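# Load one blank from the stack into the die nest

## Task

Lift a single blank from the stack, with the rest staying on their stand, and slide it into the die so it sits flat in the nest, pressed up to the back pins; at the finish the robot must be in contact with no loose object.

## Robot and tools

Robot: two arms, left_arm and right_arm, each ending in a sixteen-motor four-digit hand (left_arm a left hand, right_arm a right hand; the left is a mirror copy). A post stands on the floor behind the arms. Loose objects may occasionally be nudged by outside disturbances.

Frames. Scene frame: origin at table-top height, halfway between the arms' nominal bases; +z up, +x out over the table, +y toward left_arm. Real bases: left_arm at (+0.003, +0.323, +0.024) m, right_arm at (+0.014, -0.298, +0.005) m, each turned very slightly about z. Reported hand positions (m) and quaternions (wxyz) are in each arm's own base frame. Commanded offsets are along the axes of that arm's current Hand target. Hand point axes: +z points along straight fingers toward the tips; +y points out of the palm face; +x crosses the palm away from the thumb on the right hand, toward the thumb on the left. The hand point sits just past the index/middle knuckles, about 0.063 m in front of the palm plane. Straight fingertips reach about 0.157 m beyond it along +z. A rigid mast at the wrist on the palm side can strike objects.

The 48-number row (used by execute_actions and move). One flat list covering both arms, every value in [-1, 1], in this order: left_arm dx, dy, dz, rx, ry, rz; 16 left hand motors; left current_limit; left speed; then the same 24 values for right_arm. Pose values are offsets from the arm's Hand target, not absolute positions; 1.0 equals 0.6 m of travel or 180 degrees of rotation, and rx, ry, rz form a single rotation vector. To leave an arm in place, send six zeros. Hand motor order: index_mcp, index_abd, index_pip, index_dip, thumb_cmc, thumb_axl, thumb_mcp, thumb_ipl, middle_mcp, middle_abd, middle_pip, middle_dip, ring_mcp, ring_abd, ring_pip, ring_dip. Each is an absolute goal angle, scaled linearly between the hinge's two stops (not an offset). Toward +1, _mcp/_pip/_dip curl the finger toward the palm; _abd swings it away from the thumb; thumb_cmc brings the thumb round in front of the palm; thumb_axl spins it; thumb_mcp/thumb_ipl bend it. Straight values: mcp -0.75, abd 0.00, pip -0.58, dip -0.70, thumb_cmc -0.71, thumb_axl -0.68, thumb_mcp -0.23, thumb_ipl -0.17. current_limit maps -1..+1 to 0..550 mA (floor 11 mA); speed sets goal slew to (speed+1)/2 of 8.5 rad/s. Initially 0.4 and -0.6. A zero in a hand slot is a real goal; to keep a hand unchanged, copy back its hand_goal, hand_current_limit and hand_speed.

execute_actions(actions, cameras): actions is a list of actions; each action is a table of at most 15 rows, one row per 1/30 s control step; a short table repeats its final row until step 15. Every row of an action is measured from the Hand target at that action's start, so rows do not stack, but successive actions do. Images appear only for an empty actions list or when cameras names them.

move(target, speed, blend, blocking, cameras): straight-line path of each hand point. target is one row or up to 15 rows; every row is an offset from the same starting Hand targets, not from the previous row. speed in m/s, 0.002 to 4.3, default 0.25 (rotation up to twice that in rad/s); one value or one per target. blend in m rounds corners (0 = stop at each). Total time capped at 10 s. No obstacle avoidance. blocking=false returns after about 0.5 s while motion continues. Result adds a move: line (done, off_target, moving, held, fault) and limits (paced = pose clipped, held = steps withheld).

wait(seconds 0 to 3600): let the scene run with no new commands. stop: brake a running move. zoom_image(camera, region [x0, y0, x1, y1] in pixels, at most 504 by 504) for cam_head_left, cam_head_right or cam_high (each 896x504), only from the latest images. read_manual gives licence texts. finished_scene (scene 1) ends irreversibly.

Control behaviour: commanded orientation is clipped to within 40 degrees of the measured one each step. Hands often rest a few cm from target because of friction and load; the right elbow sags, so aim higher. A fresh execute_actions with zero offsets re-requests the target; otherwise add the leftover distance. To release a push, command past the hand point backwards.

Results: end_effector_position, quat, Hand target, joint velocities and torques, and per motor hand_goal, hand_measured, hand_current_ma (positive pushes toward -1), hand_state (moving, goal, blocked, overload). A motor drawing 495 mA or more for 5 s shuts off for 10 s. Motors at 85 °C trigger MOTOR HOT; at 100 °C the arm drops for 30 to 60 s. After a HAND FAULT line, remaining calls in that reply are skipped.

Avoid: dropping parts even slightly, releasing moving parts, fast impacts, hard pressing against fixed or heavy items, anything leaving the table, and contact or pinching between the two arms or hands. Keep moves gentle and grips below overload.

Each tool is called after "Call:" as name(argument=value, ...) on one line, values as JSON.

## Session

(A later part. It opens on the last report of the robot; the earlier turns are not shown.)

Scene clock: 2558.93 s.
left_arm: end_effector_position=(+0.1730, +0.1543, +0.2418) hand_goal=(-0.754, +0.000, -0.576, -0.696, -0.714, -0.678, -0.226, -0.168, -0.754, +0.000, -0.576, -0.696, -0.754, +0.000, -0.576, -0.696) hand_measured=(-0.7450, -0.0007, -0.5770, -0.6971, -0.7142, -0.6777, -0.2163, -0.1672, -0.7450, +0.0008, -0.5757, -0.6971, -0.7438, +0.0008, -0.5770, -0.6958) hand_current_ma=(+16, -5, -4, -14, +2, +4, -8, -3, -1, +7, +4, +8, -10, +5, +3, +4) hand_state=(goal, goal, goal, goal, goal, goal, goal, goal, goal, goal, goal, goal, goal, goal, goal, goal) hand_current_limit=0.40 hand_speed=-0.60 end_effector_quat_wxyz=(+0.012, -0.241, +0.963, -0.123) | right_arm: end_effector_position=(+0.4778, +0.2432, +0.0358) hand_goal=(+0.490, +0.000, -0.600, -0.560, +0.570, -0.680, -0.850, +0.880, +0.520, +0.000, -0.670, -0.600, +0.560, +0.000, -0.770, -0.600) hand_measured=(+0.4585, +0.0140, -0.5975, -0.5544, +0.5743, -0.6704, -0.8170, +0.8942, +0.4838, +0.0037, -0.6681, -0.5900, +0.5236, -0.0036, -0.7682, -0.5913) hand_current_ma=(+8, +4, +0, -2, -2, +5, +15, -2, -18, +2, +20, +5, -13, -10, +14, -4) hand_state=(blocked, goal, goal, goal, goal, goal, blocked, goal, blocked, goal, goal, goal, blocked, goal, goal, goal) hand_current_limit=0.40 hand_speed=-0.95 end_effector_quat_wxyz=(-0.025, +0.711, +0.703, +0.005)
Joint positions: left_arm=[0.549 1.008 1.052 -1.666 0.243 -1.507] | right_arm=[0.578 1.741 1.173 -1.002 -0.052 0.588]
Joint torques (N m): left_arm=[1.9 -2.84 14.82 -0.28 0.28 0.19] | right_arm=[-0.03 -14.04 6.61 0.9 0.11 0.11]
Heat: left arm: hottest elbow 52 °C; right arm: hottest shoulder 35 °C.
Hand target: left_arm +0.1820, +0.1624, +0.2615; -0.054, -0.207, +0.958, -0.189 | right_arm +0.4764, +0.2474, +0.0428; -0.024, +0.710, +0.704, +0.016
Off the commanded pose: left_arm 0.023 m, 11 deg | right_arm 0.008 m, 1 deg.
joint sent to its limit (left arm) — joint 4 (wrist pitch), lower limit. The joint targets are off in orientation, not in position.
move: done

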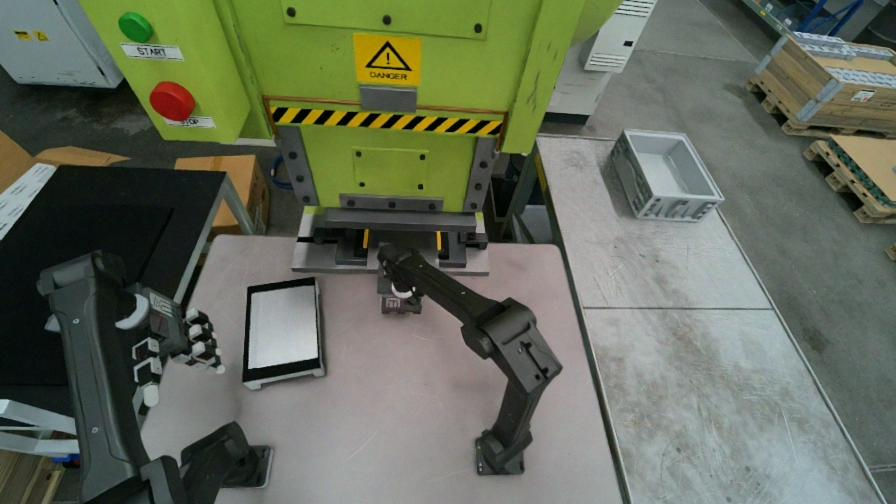

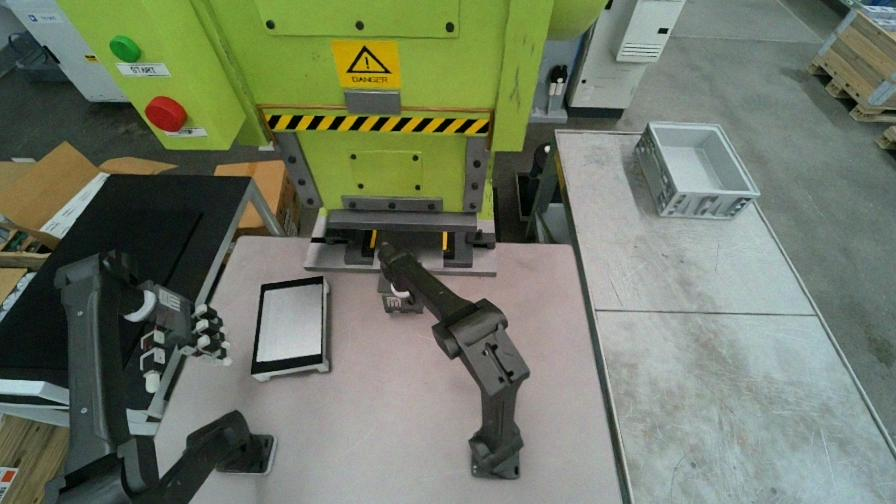

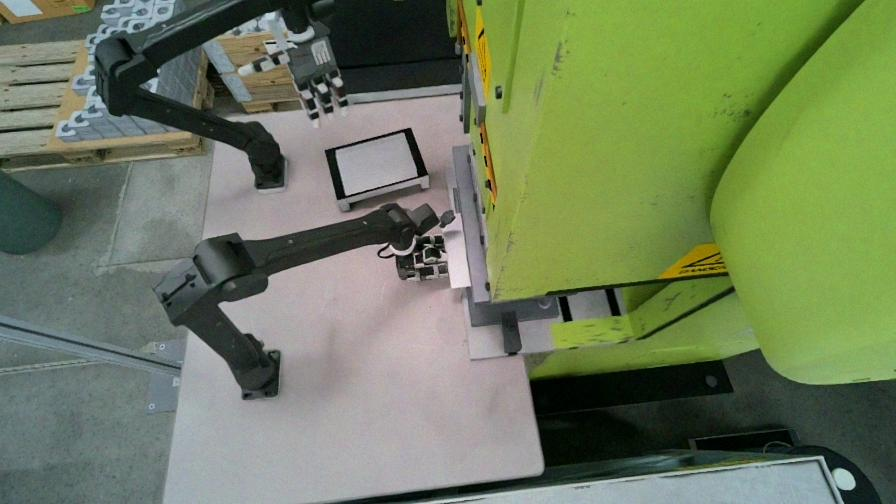

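Call:
move(target=[0,0,0,0,0,0,-0.754,0,-0.576,-0.696,-0.714,-0.678,-0.226,-0.168,-0.754,0,-0.576,-0.696,-0.754,0,-0.576,-0.696,0.4,-0.6,0,-0.13,-0.012,0,0,0,0.46,0,-0.60,-0.56,0.571,-0.68,-0.85,0.88,0.49,0,-0.67,-0.60,0.52,0,-0.77,-0.60,0.4,-0.95], speed=0.04, cameras=["cam_head_left","cam_head_right","cam_high"])

Call:
zoom_image(camera="cam_head_left", region=[356, 224, 396, 274])

Call:
zoom_image(camera="cam_head_right", region=[420, 224, 460, 274])

Call:
zoom_image(camera="cam_high", region=[380, 190, 490, 310])

Scene clock: 2575.77 s.
left_arm: end_effector_position=(+0.1730, +0.1543, +0.2418) hand_goal=(-0.754, +0.000, -0.576, -0.696, -0.714, -0.678, -0.226, -0.168, -0.754, +0.000, -0.576, -0.696, -0.754, +0.000, -0.576, -0.696) hand_measured=(-0.7450, -0.0007, -0.5770, -0.6958, -0.7129, -0.6777, -0.2163, -0.1681, -0.7426, -0.0007, -0.5770, -0.6958, -0.7426, +0.0008, -0.5770, -0.6958) hand_current_ma=(+10, -4, -1, -11, -7, +4, +0, -10, +6, -4, -6, +10, -6, +8, -6, +8) hand_state=(goal, goal, goal, goal, goal, goal, goal, goal, goal, goal, goal, goal, goal, goal, goal, goal) hand_current_limit=0.40 hand_speed=-0.60 end_effector_quat_wxyz=(+0.012, -0.241, +0.963, -0.123) | right_arm: end_effector_position=(+0.3997, +0.2451, +0.0458) hand_goal=(+0.460, +0.000, -0.600, -0.560, +0.570, -0.680, -0.850, +0.880, +0.490, +0.000, -0.670, -0.600, +0.520, +0.000, -0.770, -0.600) hand_measured=(+0.4308, +0.0110, -0.5988, -0.5544, +0.5743, -0.6704, -0.8180, +0.8942, +0.4573, +0.0023, -0.6694, -0.5900, +0.4863, -0.0036, -0.7682, -0.5900) hand_current_ma=(+1, -3, -2, +4, +12, +2, +16, -7, +6, +13, -1, +8, -14, -17, +5, -7) hand_state=(blocked, goal, goal, goal, goal, goal, blocked, goal, blocked, goal, goal, goal, blocked, goal, goal, goal) hand_current_limit=0.40 hand_speed=-0.95 end_effector_quat_wxyz=(-0.026, +0.710, +0.704, +0.006)
Joint positions: left_arm=[0.549 1.008 1.052 -1.666 0.243 -1.507] | right_arm=[0.685 1.583 0.994 -0.975 -0.052 0.694]
Joint torques (N m): left_arm=[1.9 -2.84 14.8 -0.31 0.28 0.18] | right_arm=[-0.15 -11.22 6.53 0.95 0.26 0.09]
Heat: left arm: hottest elbow 52 °C; right arm: hottest shoulder 35 °C.
Hand target: left_arm +0.1820, +0.1624, +0.2615; -0.054, -0.207, +0.958, -0.189 | right_arm +0.3985, +0.2476, +0.0508; -0.024, +0.710, +0.703, +0.016
Off the commanded pose: left_arm 0.023 m, 11 deg | right_arm 0.006 m, 1 deg.
joint sent to its limit (left arm) — joint 4 (wrist pitch), lower limit. The joint targets are off in orientation, not in position.
move: done

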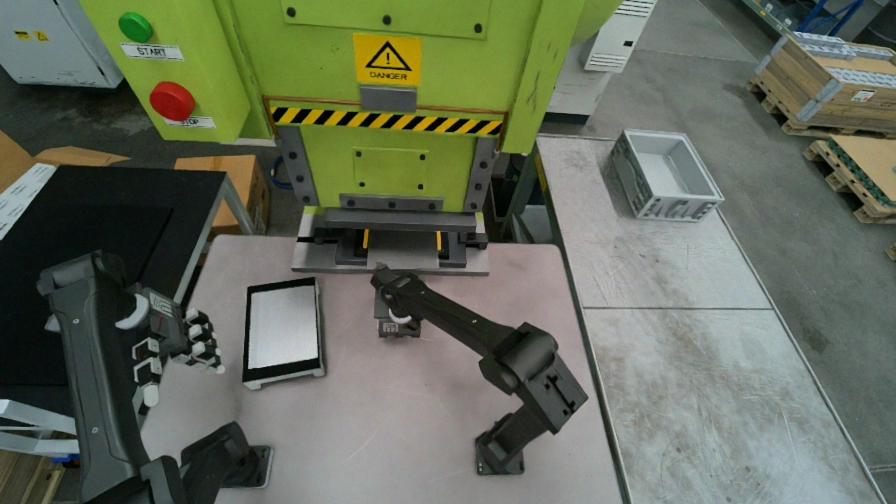

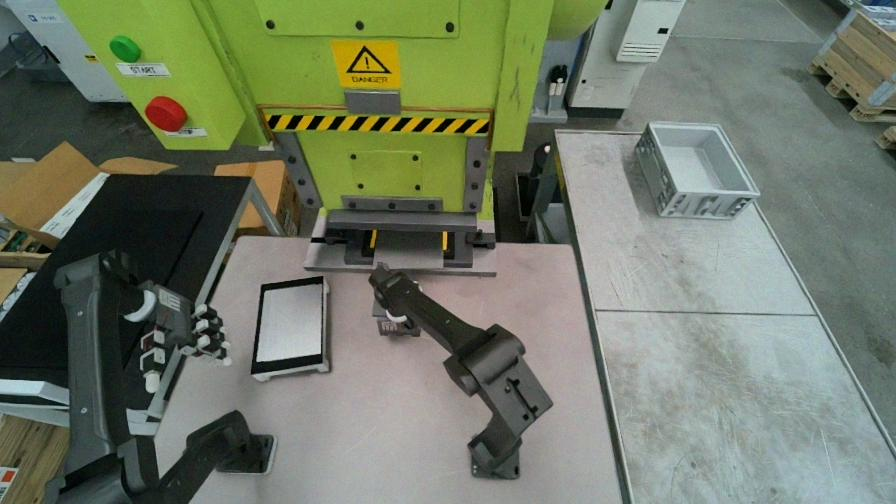

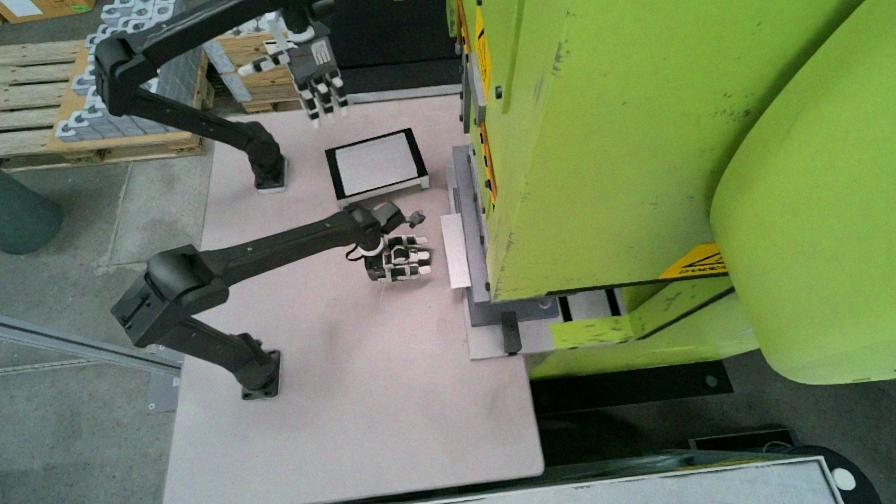

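Scaled by 10.080.

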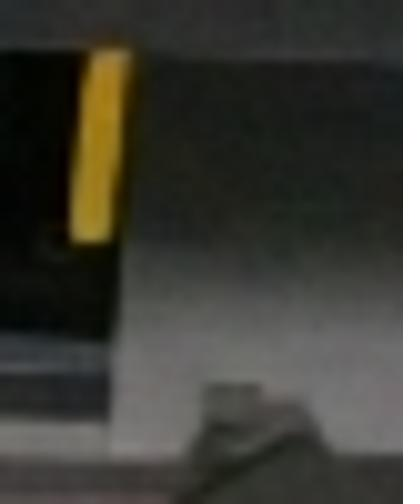

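Scaled by 10.080.

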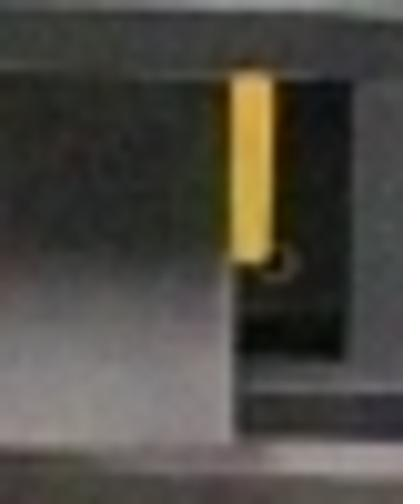

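Scaled by 4.200.

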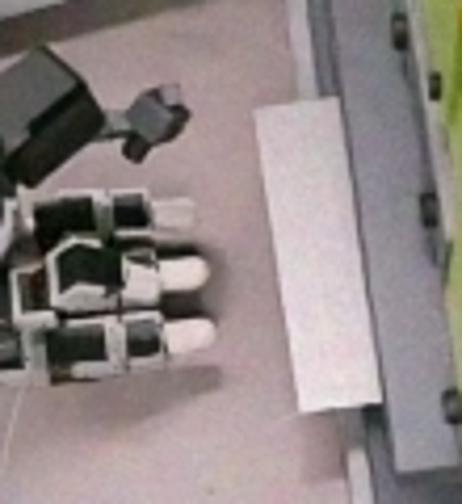

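Call:
zoom_image(camera="cam_head_right", region=[350, 205, 470, 280])

Call:
zoom_image(camera="cam_head_left", region=[345, 205, 465, 280])

Scaled by 4.200.

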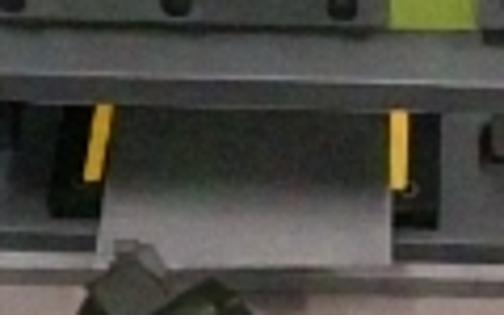

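Scaled by 4.200.

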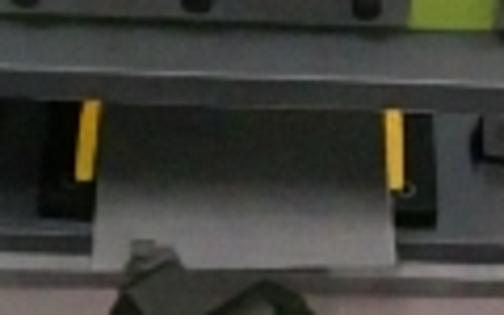

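Call:
move(target=[0,0,0,0,0,0,-0.754,0,-0.576,-0.696,-0.714,-0.678,-0.226,-0.168,-0.754,0,-0.576,-0.696,-0.754,0,-0.576,-0.696,0.4,-0.6,0.003,0,-0.035,0,0,0,0.63,0,-0.60,-0.63,0.571,-0.68,-0.85,0.88,0.63,0,-0.52,-0.60,0.63,0,-0.52,-0.60,0.4,-0.8], speed=0.04, cameras=["cam_head_left","cam_head_right","cam_high"])

Call:
zoom_image(camera="cam_high", region=[380, 190, 490, 310])

Call:
zoom_image(camera="cam_head_right", region=[350, 205, 470, 325])

Scene clock: 2724.03 s.
left_arm: end_effector_position=(+0.1730, +0.1543, +0.2418) hand_goal=(-0.754, +0.000, -0.576, -0.696, -0.714, -0.678, -0.226, -0.168, -0.754, +0.000, -0.576, -0.696, -0.754, +0.000, -0.576, -0.696) hand_measured=(-0.7450, -0.0007, -0.5757, -0.6958, -0.7142, -0.6777, -0.2163, -0.1681, -0.7438, -0.0007, -0.5770, -0.6971, -0.7438, -0.0007, -0.5770, -0.6958) hand_current_ma=(+5, -11, -9, -6, -9, -3, -11, -7, +4, +0, -2, +5, -10, +4, +8, +10) hand_state=(goal, goal, goal, goal, goal, goal, goal, goal, goal, goal, goal, goal, goal, goal, goal, goal) hand_current_limit=0.40 hand_speed=-0.60 end_effector_quat_wxyz=(+0.012, -0.241, +0.963, -0.123) | right_arm: end_effector_position=(+0.3943, +0.2406, +0.0574) hand_goal=(+0.630, +0.000, -0.600, -0.630, +0.570, -0.680, -0.850, +0.880, +0.630, +0.000, -0.520, -0.600, +0.630, +0.000, -0.520, -0.600) hand_measured=(+0.5454, +0.0096, -0.5988, -0.6232, +0.5755, -0.6704, -0.8180, +0.8942, +0.5309, +0.0023, -0.5487, -0.5900, +0.5261, -0.0036, -0.5487, -0.5900) hand_current_ma=(-9, -10, -17, +6, +4, +9, +15, +1, -2, -7, +10, +9, -21, -5, +30, +2) hand_state=(blocked, goal, goal, goal, goal, goal, blocked, goal, blocked, goal, blocked, goal, blocked, goal, blocked, goal) hand_current_limit=0.40 hand_speed=-0.80 end_effector_quat_wxyz=(-0.026, +0.711, +0.703, +0.003)
Joint positions: left_arm=[0.549 1.008 1.052 -1.666 0.243 -1.507] | right_arm=[0.685 1.552 0.994 -1.013 -0.052 0.696]
Joint torques (N m): left_arm=[1.96 -2.84 14.8 -0.29 0.27 0.18] | right_arm=[-0.09 -10.93 8.94 0.18 0.27 0.1]
Motor temperatures (°C): left_arm=[25 26 52 26 24 25] | right_arm=[26 34 31 27 25 25]
Heat: left arm: hottest elbow 52 °C; right arm: hottest shoulder 34 °C.
Hand target: left_arm +0.1820, +0.1624, +0.2615; -0.054, -0.207, +0.958, -0.189 | right_arm +0.3988, +0.2483, +0.0720; -0.024, +0.710, +0.703, +0.016
Off the commanded pose: left_arm 0.023 m, 11 deg | right_arm 0.017 m, 2 deg.
joint sent to its limit (left arm) — joint 4 (wrist pitch), lower limit. The joint targets are off in orientation, not in position.
move: off_target (right_arm)

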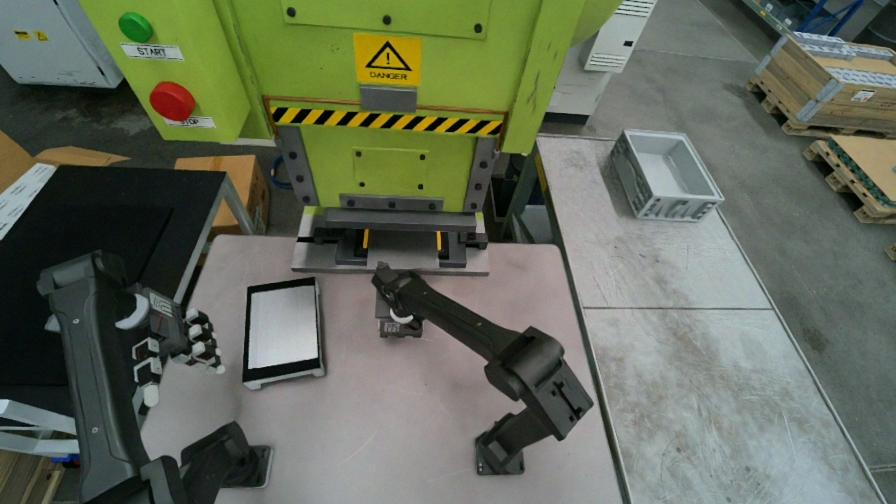

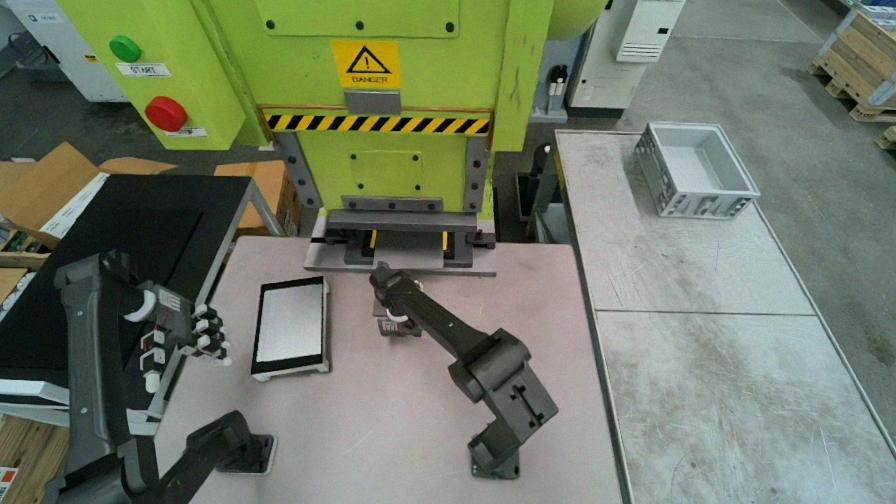

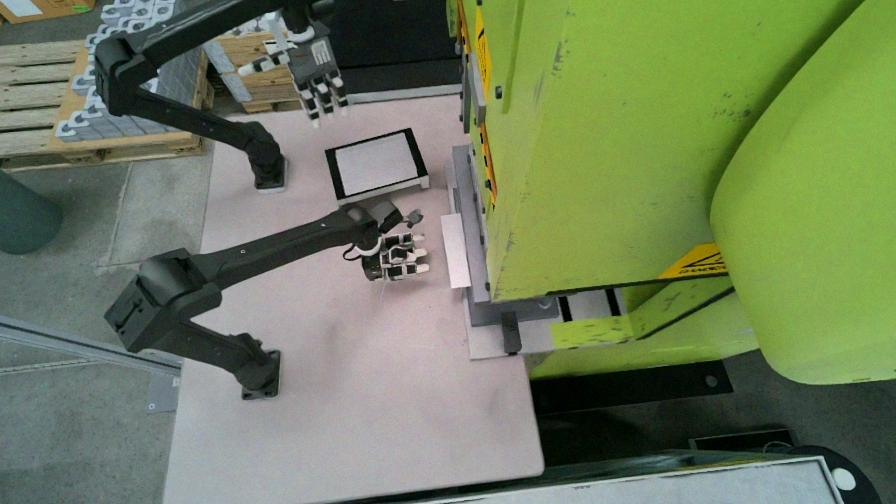

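Scaled by 4.200.

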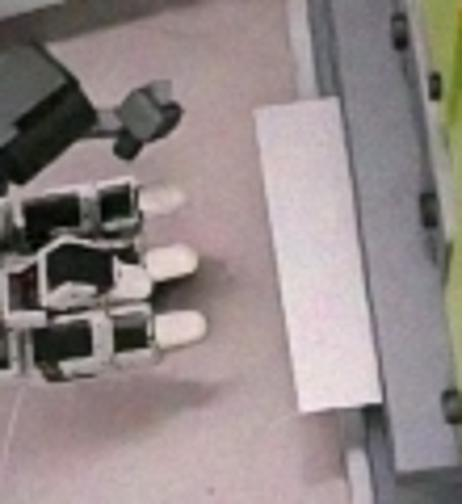

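Scaled by 4.200.

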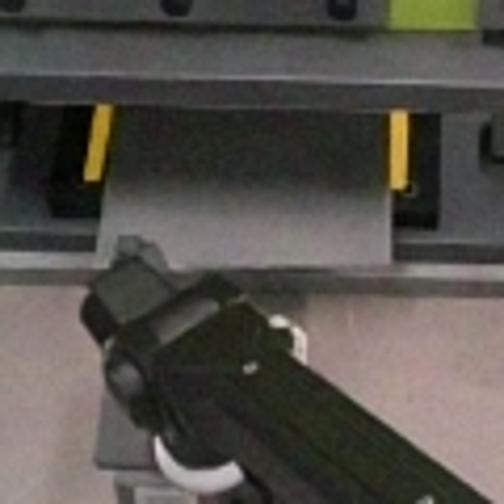

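Call:
move(target=[0,0,0,0,0,0,-0.754,0,-0.576,-0.696,-0.714,-0.678,-0.226,-0.168,-0.754,0,-0.576,-0.696,-0.754,0,-0.576,-0.696,0.4,-0.6,0.014,0.03,-0.018,-0.006,0,0,0.63,0,-0.60,-0.63,0.571,-0.68,-0.85,0.88,0.65,0,-0.52,-0.60,0.66,0,-0.52,-0.60,0.4,-0.8], speed=0.04, cameras=["cam_head_left","cam_head_right","cam_high"])

Call:
zoom_image(camera="cam_high", region=[380, 190, 490, 310])

Call:
zoom_image(camera="cam_head_left", region=[350, 205, 470, 325])

Scene clock: 2745.30 s.
left_arm: end_effector_position=(+0.1730, +0.1543, +0.2418) hand_goal=(-0.754, +0.000, -0.576, -0.696, -0.714, -0.678, -0.226, -0.168, -0.754, +0.000, -0.576, -0.696, -0.754, +0.000, -0.576, -0.696) hand_measured=(-0.7450, -0.0007, -0.5782, -0.6958, -0.7142, -0.6767, -0.2173, -0.1672, -0.7438, -0.0007, -0.5770, -0.6958, -0.7438, -0.0007, -0.5770, -0.6958) hand_current_ma=(+15, -10, -14, -11, -4, +4, +3, -6, +1, +4, -1, +4, -10, +9, +3, +7) hand_state=(goal, goal, goal, goal, goal, goal, goal, goal, goal, goal, goal, goal, goal, goal, goal, goal) hand_current_limit=0.40 hand_speed=-0.60 end_effector_quat_wxyz=(+0.012, -0.241, +0.963, -0.123) | right_arm: end_effector_position=(+0.4039, +0.2459, +0.0704) hand_goal=(+0.630, +0.000, -0.600, -0.630, +0.570, -0.680, -0.850, +0.880, +0.650, +0.000, -0.520, -0.600, +0.660, +0.000, -0.520, -0.600) hand_measured=(+0.5454, +0.0096, -0.6001, -0.6219, +0.5755, -0.6704, -0.8180, +0.8942, +0.5478, +0.0037, -0.5475, -0.5900, +0.5550, -0.0036, -0.5475, -0.5913) hand_current_ma=(-13, -16, +6, +2, -5, +18, +4, +3, -7, +8, -4, -6, -24, -18, +19, +5) hand_state=(blocked, goal, goal, goal, goal, goal, blocked, goal, blocked, goal, blocked, goal, blocked, goal, blocked, goal) hand_current_limit=0.40 hand_speed=-0.80 end_effector_quat_wxyz=(-0.019, +0.711, +0.703, +0.010)
Joint positions: left_arm=[0.549 1.008 1.052 -1.666 0.243 -1.507] | right_arm=[0.685 1.552 1.029 -1.031 -0.041 0.696]
Joint torques (N m): left_arm=[1.85 -2.84 14.83 -0.28 0.28 0.19] | right_arm=[-0.67 -9.41 10.85 0.18 0.3 0.01]
Heat: left arm: hottest elbow 52 °C; right arm: hottest shoulder 34 °C.
Hand target: left_arm +0.1820, +0.1624, +0.2615; -0.054, -0.207, +0.958, -0.189 | right_arm +0.4169, +0.2558, +0.0829; -0.017, +0.710, +0.703, +0.023
Off the commanded pose: left_arm 0.023 m, 11 deg | right_arm 0.021 m, 1 deg.
joint sent to its limit (left arm) — joint 4 (wrist pitch), lower limit. The joint targets are off in orientation, not in position.
move: off_target (right_arm)

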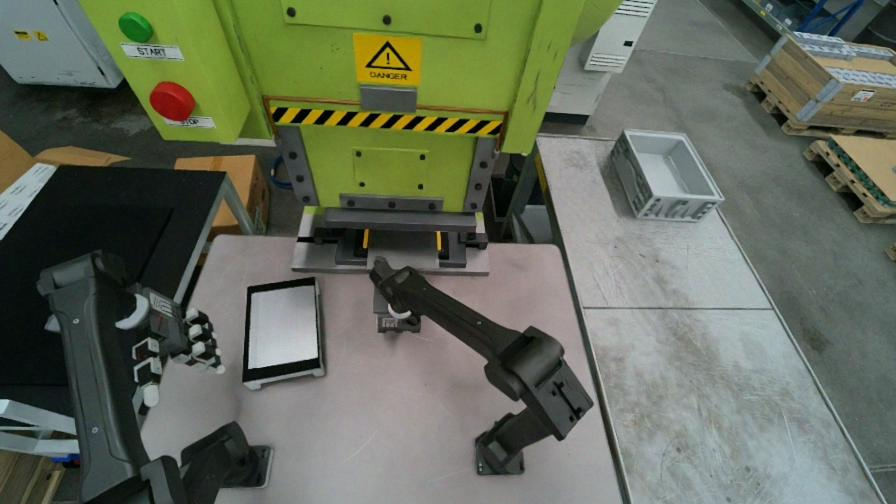

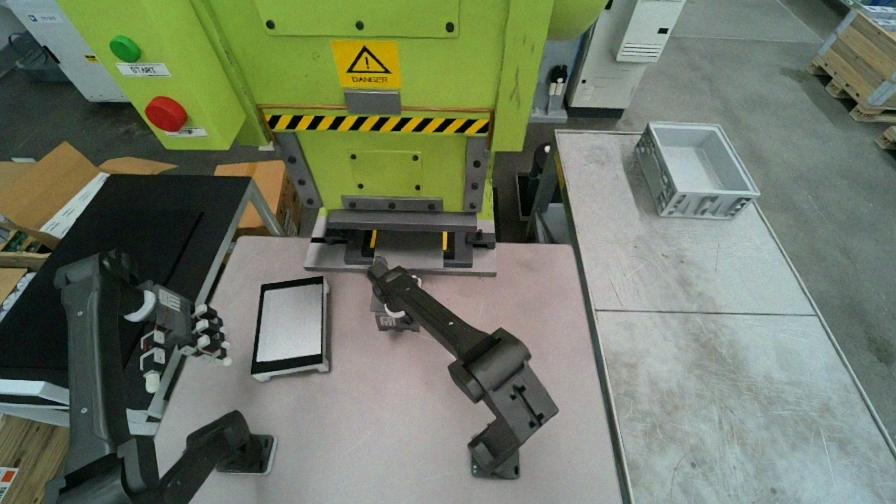

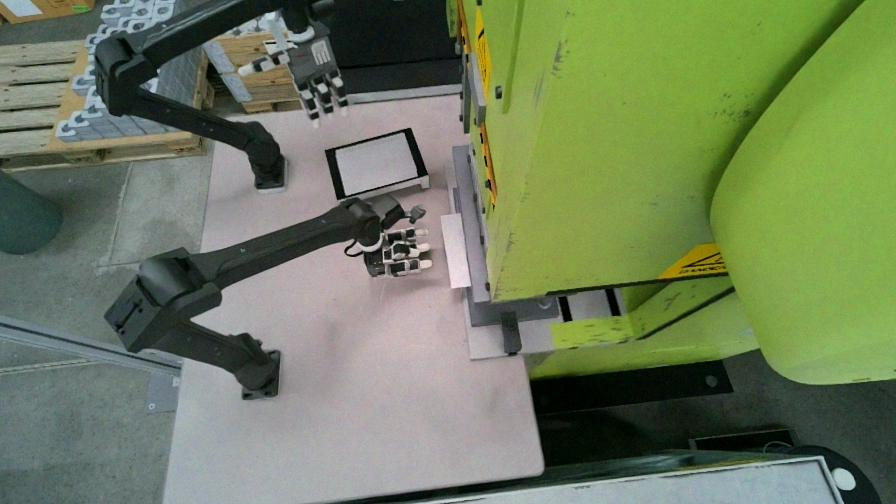

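Scaled by 4.200.

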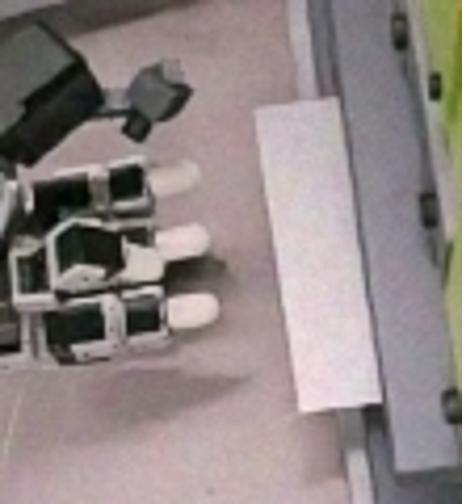

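Scaled by 4.200.

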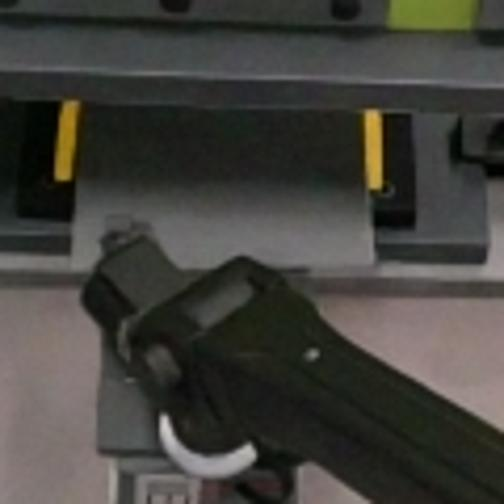

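Call:
move(target=[0,0,0,0,0,0,-0.754,0,-0.576,-0.696,-0.714,-0.678,-0.226,-0.168,-0.754,0,-0.576,-0.696,-0.754,0,-0.576,-0.696,0.4,-0.6,-0.022,0.060,0.002,0,0,0,0.63,0,-0.60,-0.63,0.571,-0.68,-0.85,0.88,0.65,0,-0.55,-0.60,0.68,0,-0.55,-0.60,0.4,-0.8], speed=0.03, cameras=["cam_head_left","cam_head_right","cam_high"])

Call:
zoom_image(camera="cam_high", region=[380, 190, 490, 310])

Scene clock: 2771.53 s.
left_arm: end_effector_position=(+0.1730, +0.1543, +0.2418) hand_goal=(-0.754, +0.000, -0.576, -0.696, -0.714, -0.678, -0.226, -0.168, -0.754, +0.000, -0.576, -0.696, -0.754, +0.000, -0.576, -0.696) hand_measured=(-0.7450, -0.0007, -0.5770, -0.6958, -0.7142, -0.6777, -0.2163, -0.1681, -0.7438, +0.0008, -0.5770, -0.6958, -0.7438, -0.0007, -0.5770, -0.6958) hand_current_ma=(+6, -4, +1, -17, -1, -5, -8, -1, +3, -3, +9, +4, -7, +11, -1, +5) hand_state=(goal, goal, goal, goal, goal, goal, goal, goal, goal, goal, goal, goal, goal, goal, goal, goal) hand_current_limit=0.40 hand_speed=-0.60 end_effector_quat_wxyz=(+0.012, -0.241, +0.963, -0.123) | right_arm: end_effector_position=(+0.4373, +0.2351, +0.0720) hand_goal=(+0.630, +0.000, -0.600, -0.630, +0.570, -0.680, -0.850, +0.880, +0.650, +0.000, -0.550, -0.600, +0.680, +0.000, -0.550, -0.600) hand_measured=(+0.5454, +0.0110, -0.5988, -0.6232, +0.5743, -0.6714, -0.8170, +0.8942, +0.5478, +0.0037, -0.5526, -0.5900, +0.5731, -0.0051, -0.5526, -0.5913) hand_current_ma=(-15, +24, +0, -1, -7, +11, +13, -4, +9, -10, +16, +17, -19, -13, +5, -10) hand_state=(blocked, goal, goal, goal, goal, goal, blocked, goal, blocked, goal, goal, goal, blocked, goal, goal, goal) hand_current_limit=0.40 hand_speed=-0.80 end_effector_quat_wxyz=(-0.018, +0.711, +0.703, +0.013)
Joint positions: left_arm=[0.549 1.008 1.052 -1.666 0.243 -1.507] | right_arm=[0.618 1.595 1.085 -1.041 -0.041 0.63]
Joint torques (N m): left_arm=[1.96 -2.78 14.8 -0.28 0.28 0.18] | right_arm=[-1.26 -9.52 11.07 0.17 0.16 -0.09]
Heat: left arm: hottest elbow 53 °C; right arm: hottest shoulder 34 °C.
Hand target: left_arm +0.1820, +0.1624, +0.2615; -0.054, -0.207, +0.958, -0.189 | right_arm +0.4528, +0.2423, +0.0812; -0.017, +0.710, +0.703, +0.023
Off the commanded pose: left_arm 0.023 m, 11 deg | right_arm 0.019 m, 1 deg.
joint sent to its limit (left arm) — joint 4 (wrist pitch), lower limit. The joint targets are off in orientation, not in position.
move: off_target (right_arm)

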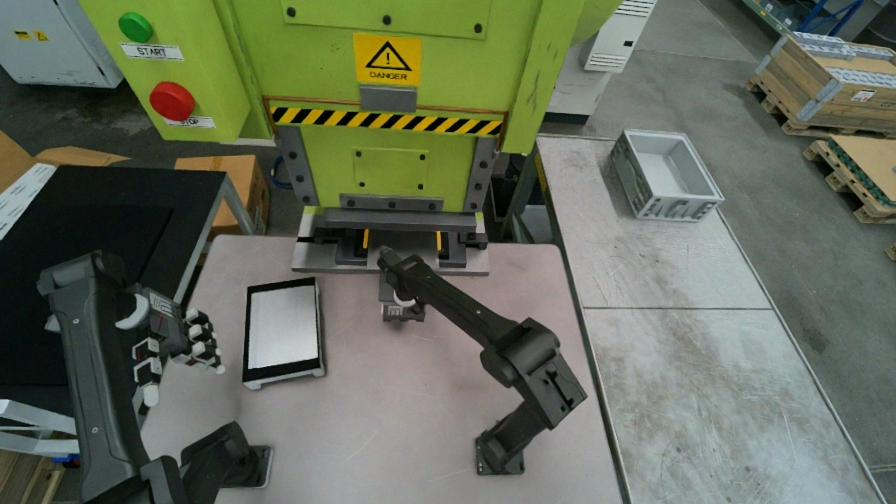

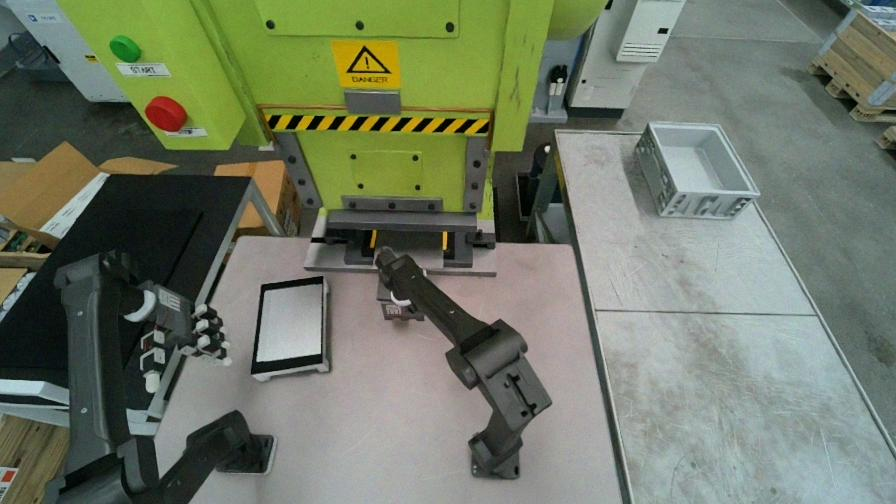

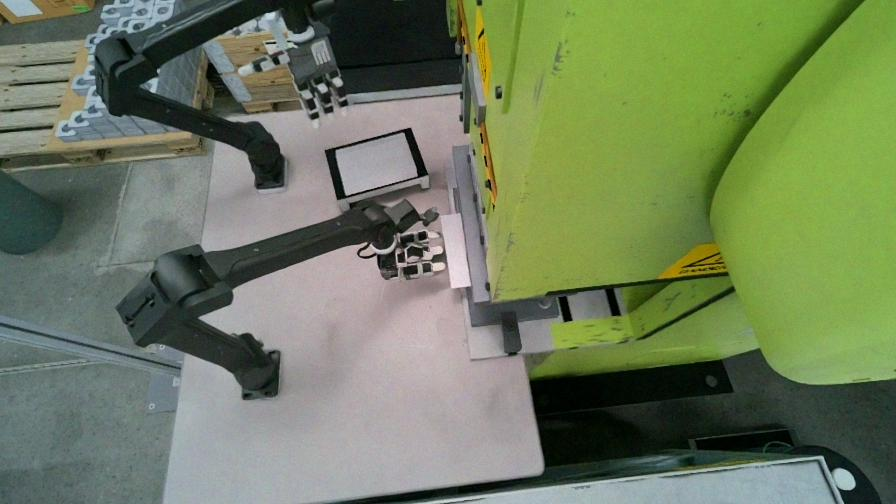

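Scaled by 4.200.

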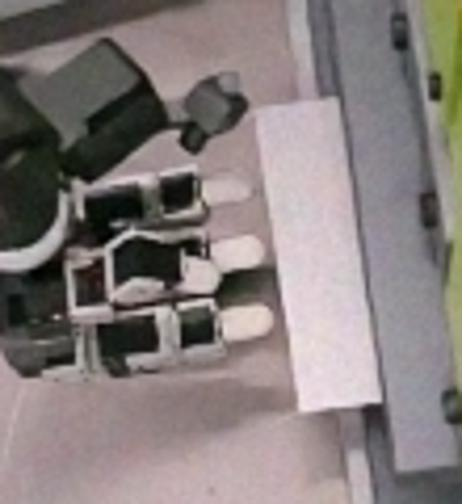

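Call:
move(target=[0,0,0,0,0,0,-0.754,0,-0.576,-0.696,-0.714,-0.678,-0.226,-0.168,-0.754,0,-0.576,-0.696,-0.754,0,-0.576,-0.696,0.4,-0.6,0.002,-0.005,0.0,0,-0.012,0,0.63,0,-0.60,-0.63,0.571,-0.68,-0.85,0.88,0.46,0,-0.55,-0.64,0.45,0,-0.55,-0.64,0.4,-0.8], speed=0.03, cameras=["cam_head_left","cam_head_right","cam_high"])

Call:
zoom_image(camera="cam_high", region=[400, 200, 480, 300])

Scene clock: 2790.90 s.
left_arm: end_effector_position=(+0.1730, +0.1543, +0.2418) hand_goal=(-0.754, +0.000, -0.576, -0.696, -0.714, -0.678, -0.226, -0.168, -0.754, +0.000, -0.576, -0.696, -0.754, +0.000, -0.576, -0.696) hand_measured=(-0.7450, -0.0007, -0.5770, -0.6958, -0.7142, -0.6777, -0.2173, -0.1681, -0.7438, +0.0008, -0.5770, -0.6958, -0.7426, -0.0007, -0.5770, -0.6958) hand_current_ma=(+18, -5, -6, -4, -9, +1, -1, +0, +4, +4, +10, +7, -6, +9, +3, +10) hand_state=(goal, goal, goal, goal, goal, goal, goal, goal, goal, goal, goal, goal, goal, goal, goal, goal) hand_current_limit=0.40 hand_speed=-0.60 end_effector_quat_wxyz=(+0.012, -0.241, +0.963, -0.123) | right_arm: end_effector_position=(+0.4384, +0.2312, +0.0721) hand_goal=(+0.630, +0.000, -0.600, -0.630, +0.570, -0.680, -0.850, +0.880, +0.460, +0.000, -0.550, -0.640, +0.450, +0.000, -0.550, -0.640) hand_measured=(+0.5454, +0.0096, -0.5988, -0.6219, +0.5743, -0.6693, -0.8180, +0.8942, +0.4211, +0.0023, -0.5526, -0.6321, +0.4103, -0.0036, -0.5526, -0.6308) hand_current_ma=(-15, +0, -6, -1, -9, -5, +8, +12, +3, -3, +5, +5, -12, -12, -2, -6) hand_state=(blocked, goal, goal, goal, goal, goal, blocked, goal, blocked, goal, goal, goal, blocked, goal, goal, goal) hand_current_limit=0.40 hand_speed=-0.80 end_effector_quat_wxyz=(-0.007, +0.711, +0.703, +0.001)
Joint positions: left_arm=[0.549 1.008 1.052 -1.666 0.243 -1.507] | right_arm=[0.62 1.605 1.096 -1.063 -0.013 0.632]
Joint torques (N m): left_arm=[1.96 -2.9 14.79 -0.29 0.28 0.18] | right_arm=[0.09 -9.64 11.04 0.12 0.29 0.11]
Heat: left arm: hottest elbow 53 °C; right arm: hottest shoulder 34 °C.
Hand target: left_arm +0.1820, +0.1624, +0.2615; -0.054, -0.207, +0.958, -0.189 | right_arm +0.4499, +0.2436, +0.0813; -0.004, +0.711, +0.703, +0.010
Off the commanded pose: left_arm 0.023 m, 11 deg | right_arm 0.019 m, 1 deg.
joint sent to its limit (left arm) — joint 4 (wrist pitch), lower limit. The joint targets are off in orientation, not in position.
move: off_target (right_arm)

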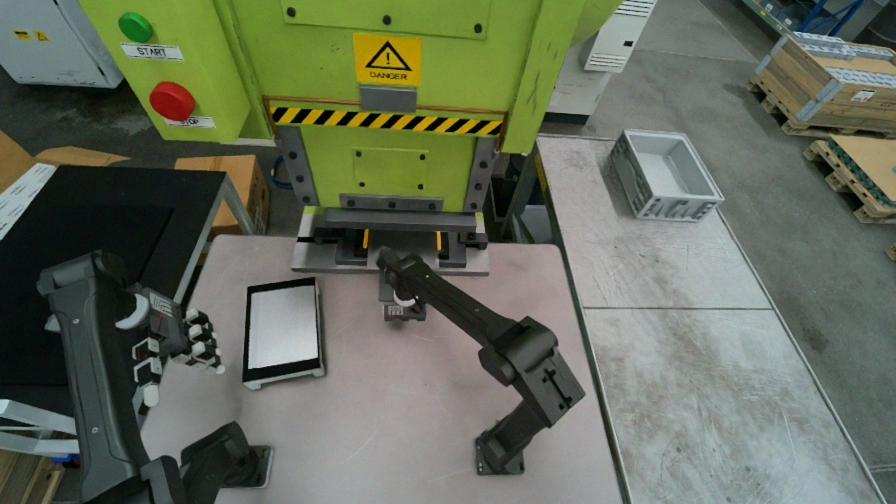

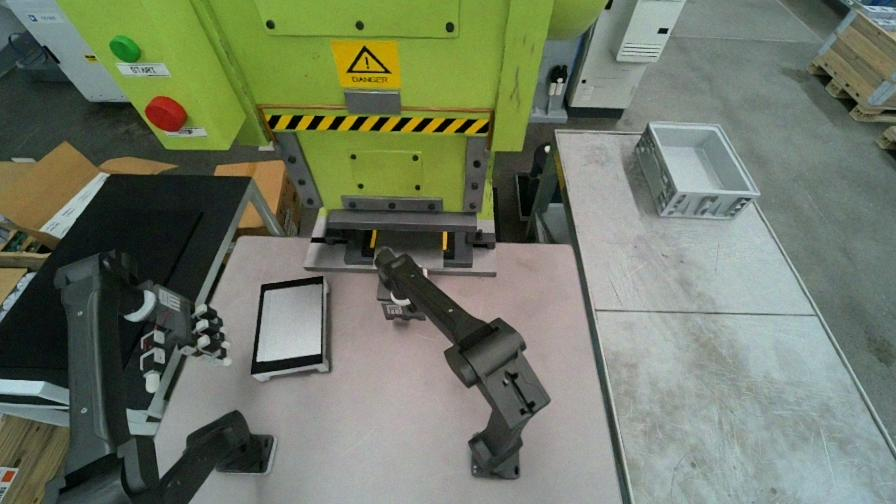

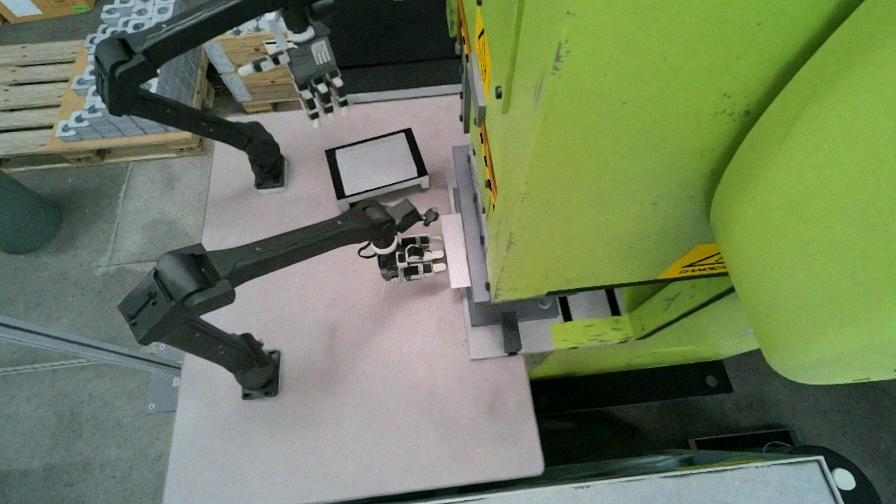

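Scaled by 5.040.

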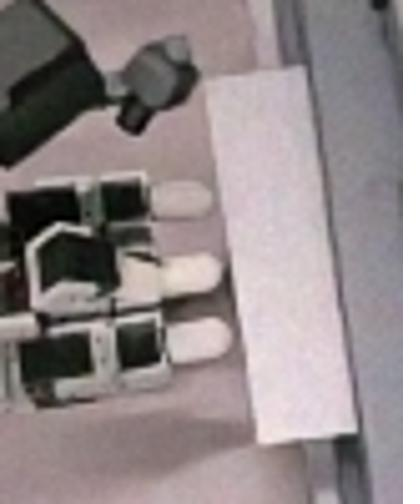

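Call:
move(target=[0,0,0,0,0,0,-0.754,0,-0.576,-0.696,-0.714,-0.678,-0.226,-0.168,-0.754,0,-0.576,-0.696,-0.754,0,-0.576,-0.696,0.4,-0.6,0.0,0,0.0,0,0,0,0.63,0,-0.60,-0.63,0.571,-0.68,-0.85,0.88,0.615,0,-0.55,-0.64,0.615,0,-0.55,-0.64,0.4,-0.8], speed=0.03, cameras=["cam_high"])

Call:
zoom_image(camera="cam_high", region=[400, 200, 480, 300])

Scene clock: 2807.03 s.
left_arm: end_effector_position=(+0.1730, +0.1543, +0.2418) hand_goal=(-0.754, +0.000, -0.576, -0.696, -0.714, -0.678, -0.226, -0.168, -0.754, +0.000, -0.576, -0.696, -0.754, +0.000, -0.576, -0.696) hand_measured=(-0.7438, +0.0008, -0.5757, -0.6958, -0.7142, -0.6767, -0.2163, -0.1681, -0.7438, +0.0008, -0.5757, -0.6958, -0.7438, -0.0007, -0.5770, -0.6958) hand_current_ma=(+13, -2, -8, -14, -3, +0, -1, -1, +1, -1, +8, +6, -7, +2, -5, +13) hand_state=(goal, goal, goal, goal, goal, goal, goal, goal, goal, goal, goal, goal, goal, goal, goal, goal) hand_current_limit=0.40 hand_speed=-0.60 end_effector_quat_wxyz=(+0.012, -0.241, +0.963, -0.123) | right_arm: end_effector_position=(+0.4383, +0.2311, +0.0722) hand_goal=(+0.630, +0.000, -0.600, -0.630, +0.570, -0.680, -0.850, +0.880, +0.614, +0.000, -0.550, -0.640, +0.614, +0.000, -0.550, -0.640) hand_measured=(+0.5454, +0.0110, -0.5988, -0.6232, +0.5755, -0.6704, -0.8180, +0.8933, +0.5176, +0.0023, -0.5526, -0.6321, +0.5152, -0.0036, -0.5539, -0.6308) hand_current_ma=(-3, +4, +4, -2, +4, -11, +19, +17, -8, +10, +14, +10, -36, -6, -3, -7) hand_state=(blocked, goal, goal, goal, goal, goal, blocked, goal, blocked, goal, goal, goal, blocked, goal, goal, goal) hand_current_limit=0.40 hand_speed=-0.80 end_effector_quat_wxyz=(-0.006, +0.711, +0.703, +0.000)
Joint positions: left_arm=[0.549 1.008 1.052 -1.666 0.243 -1.507] | right_arm=[0.62 1.605 1.096 -1.063 -0.013 0.632]
Joint torques (N m): left_arm=[1.96 -2.78 14.79 -0.29 0.27 0.18] | right_arm=[-0.09 -9.64 11.04 0.13 0.31 0.11]
Heat: left arm: hottest elbow 53 °C; right arm: hottest elbow 34 °C.
Hand target: left_arm +0.1820, +0.1624, +0.2615; -0.054, -0.207, +0.958, -0.189 | right_arm +0.4499, +0.2436, +0.0814; -0.004, +0.711, +0.703, +0.010
Off the commanded pose: left_arm 0.023 m, 11 deg | right_arm 0.019 m, 1 deg.
joint sent to its limit (left arm) — joint 4 (wrist pitch), lower limit. The joint targets are off in orientation, not in position.
move: done

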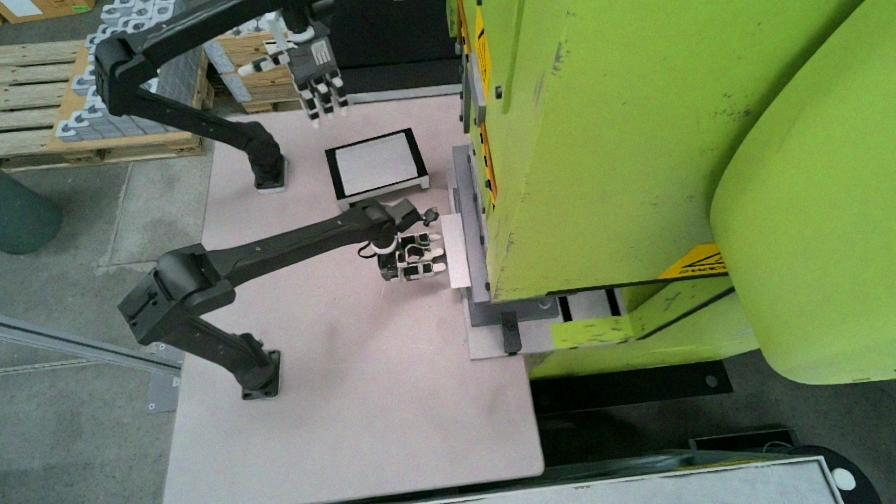

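Scaled by 5.040.

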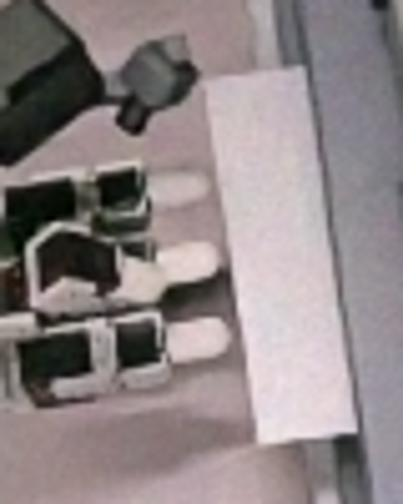

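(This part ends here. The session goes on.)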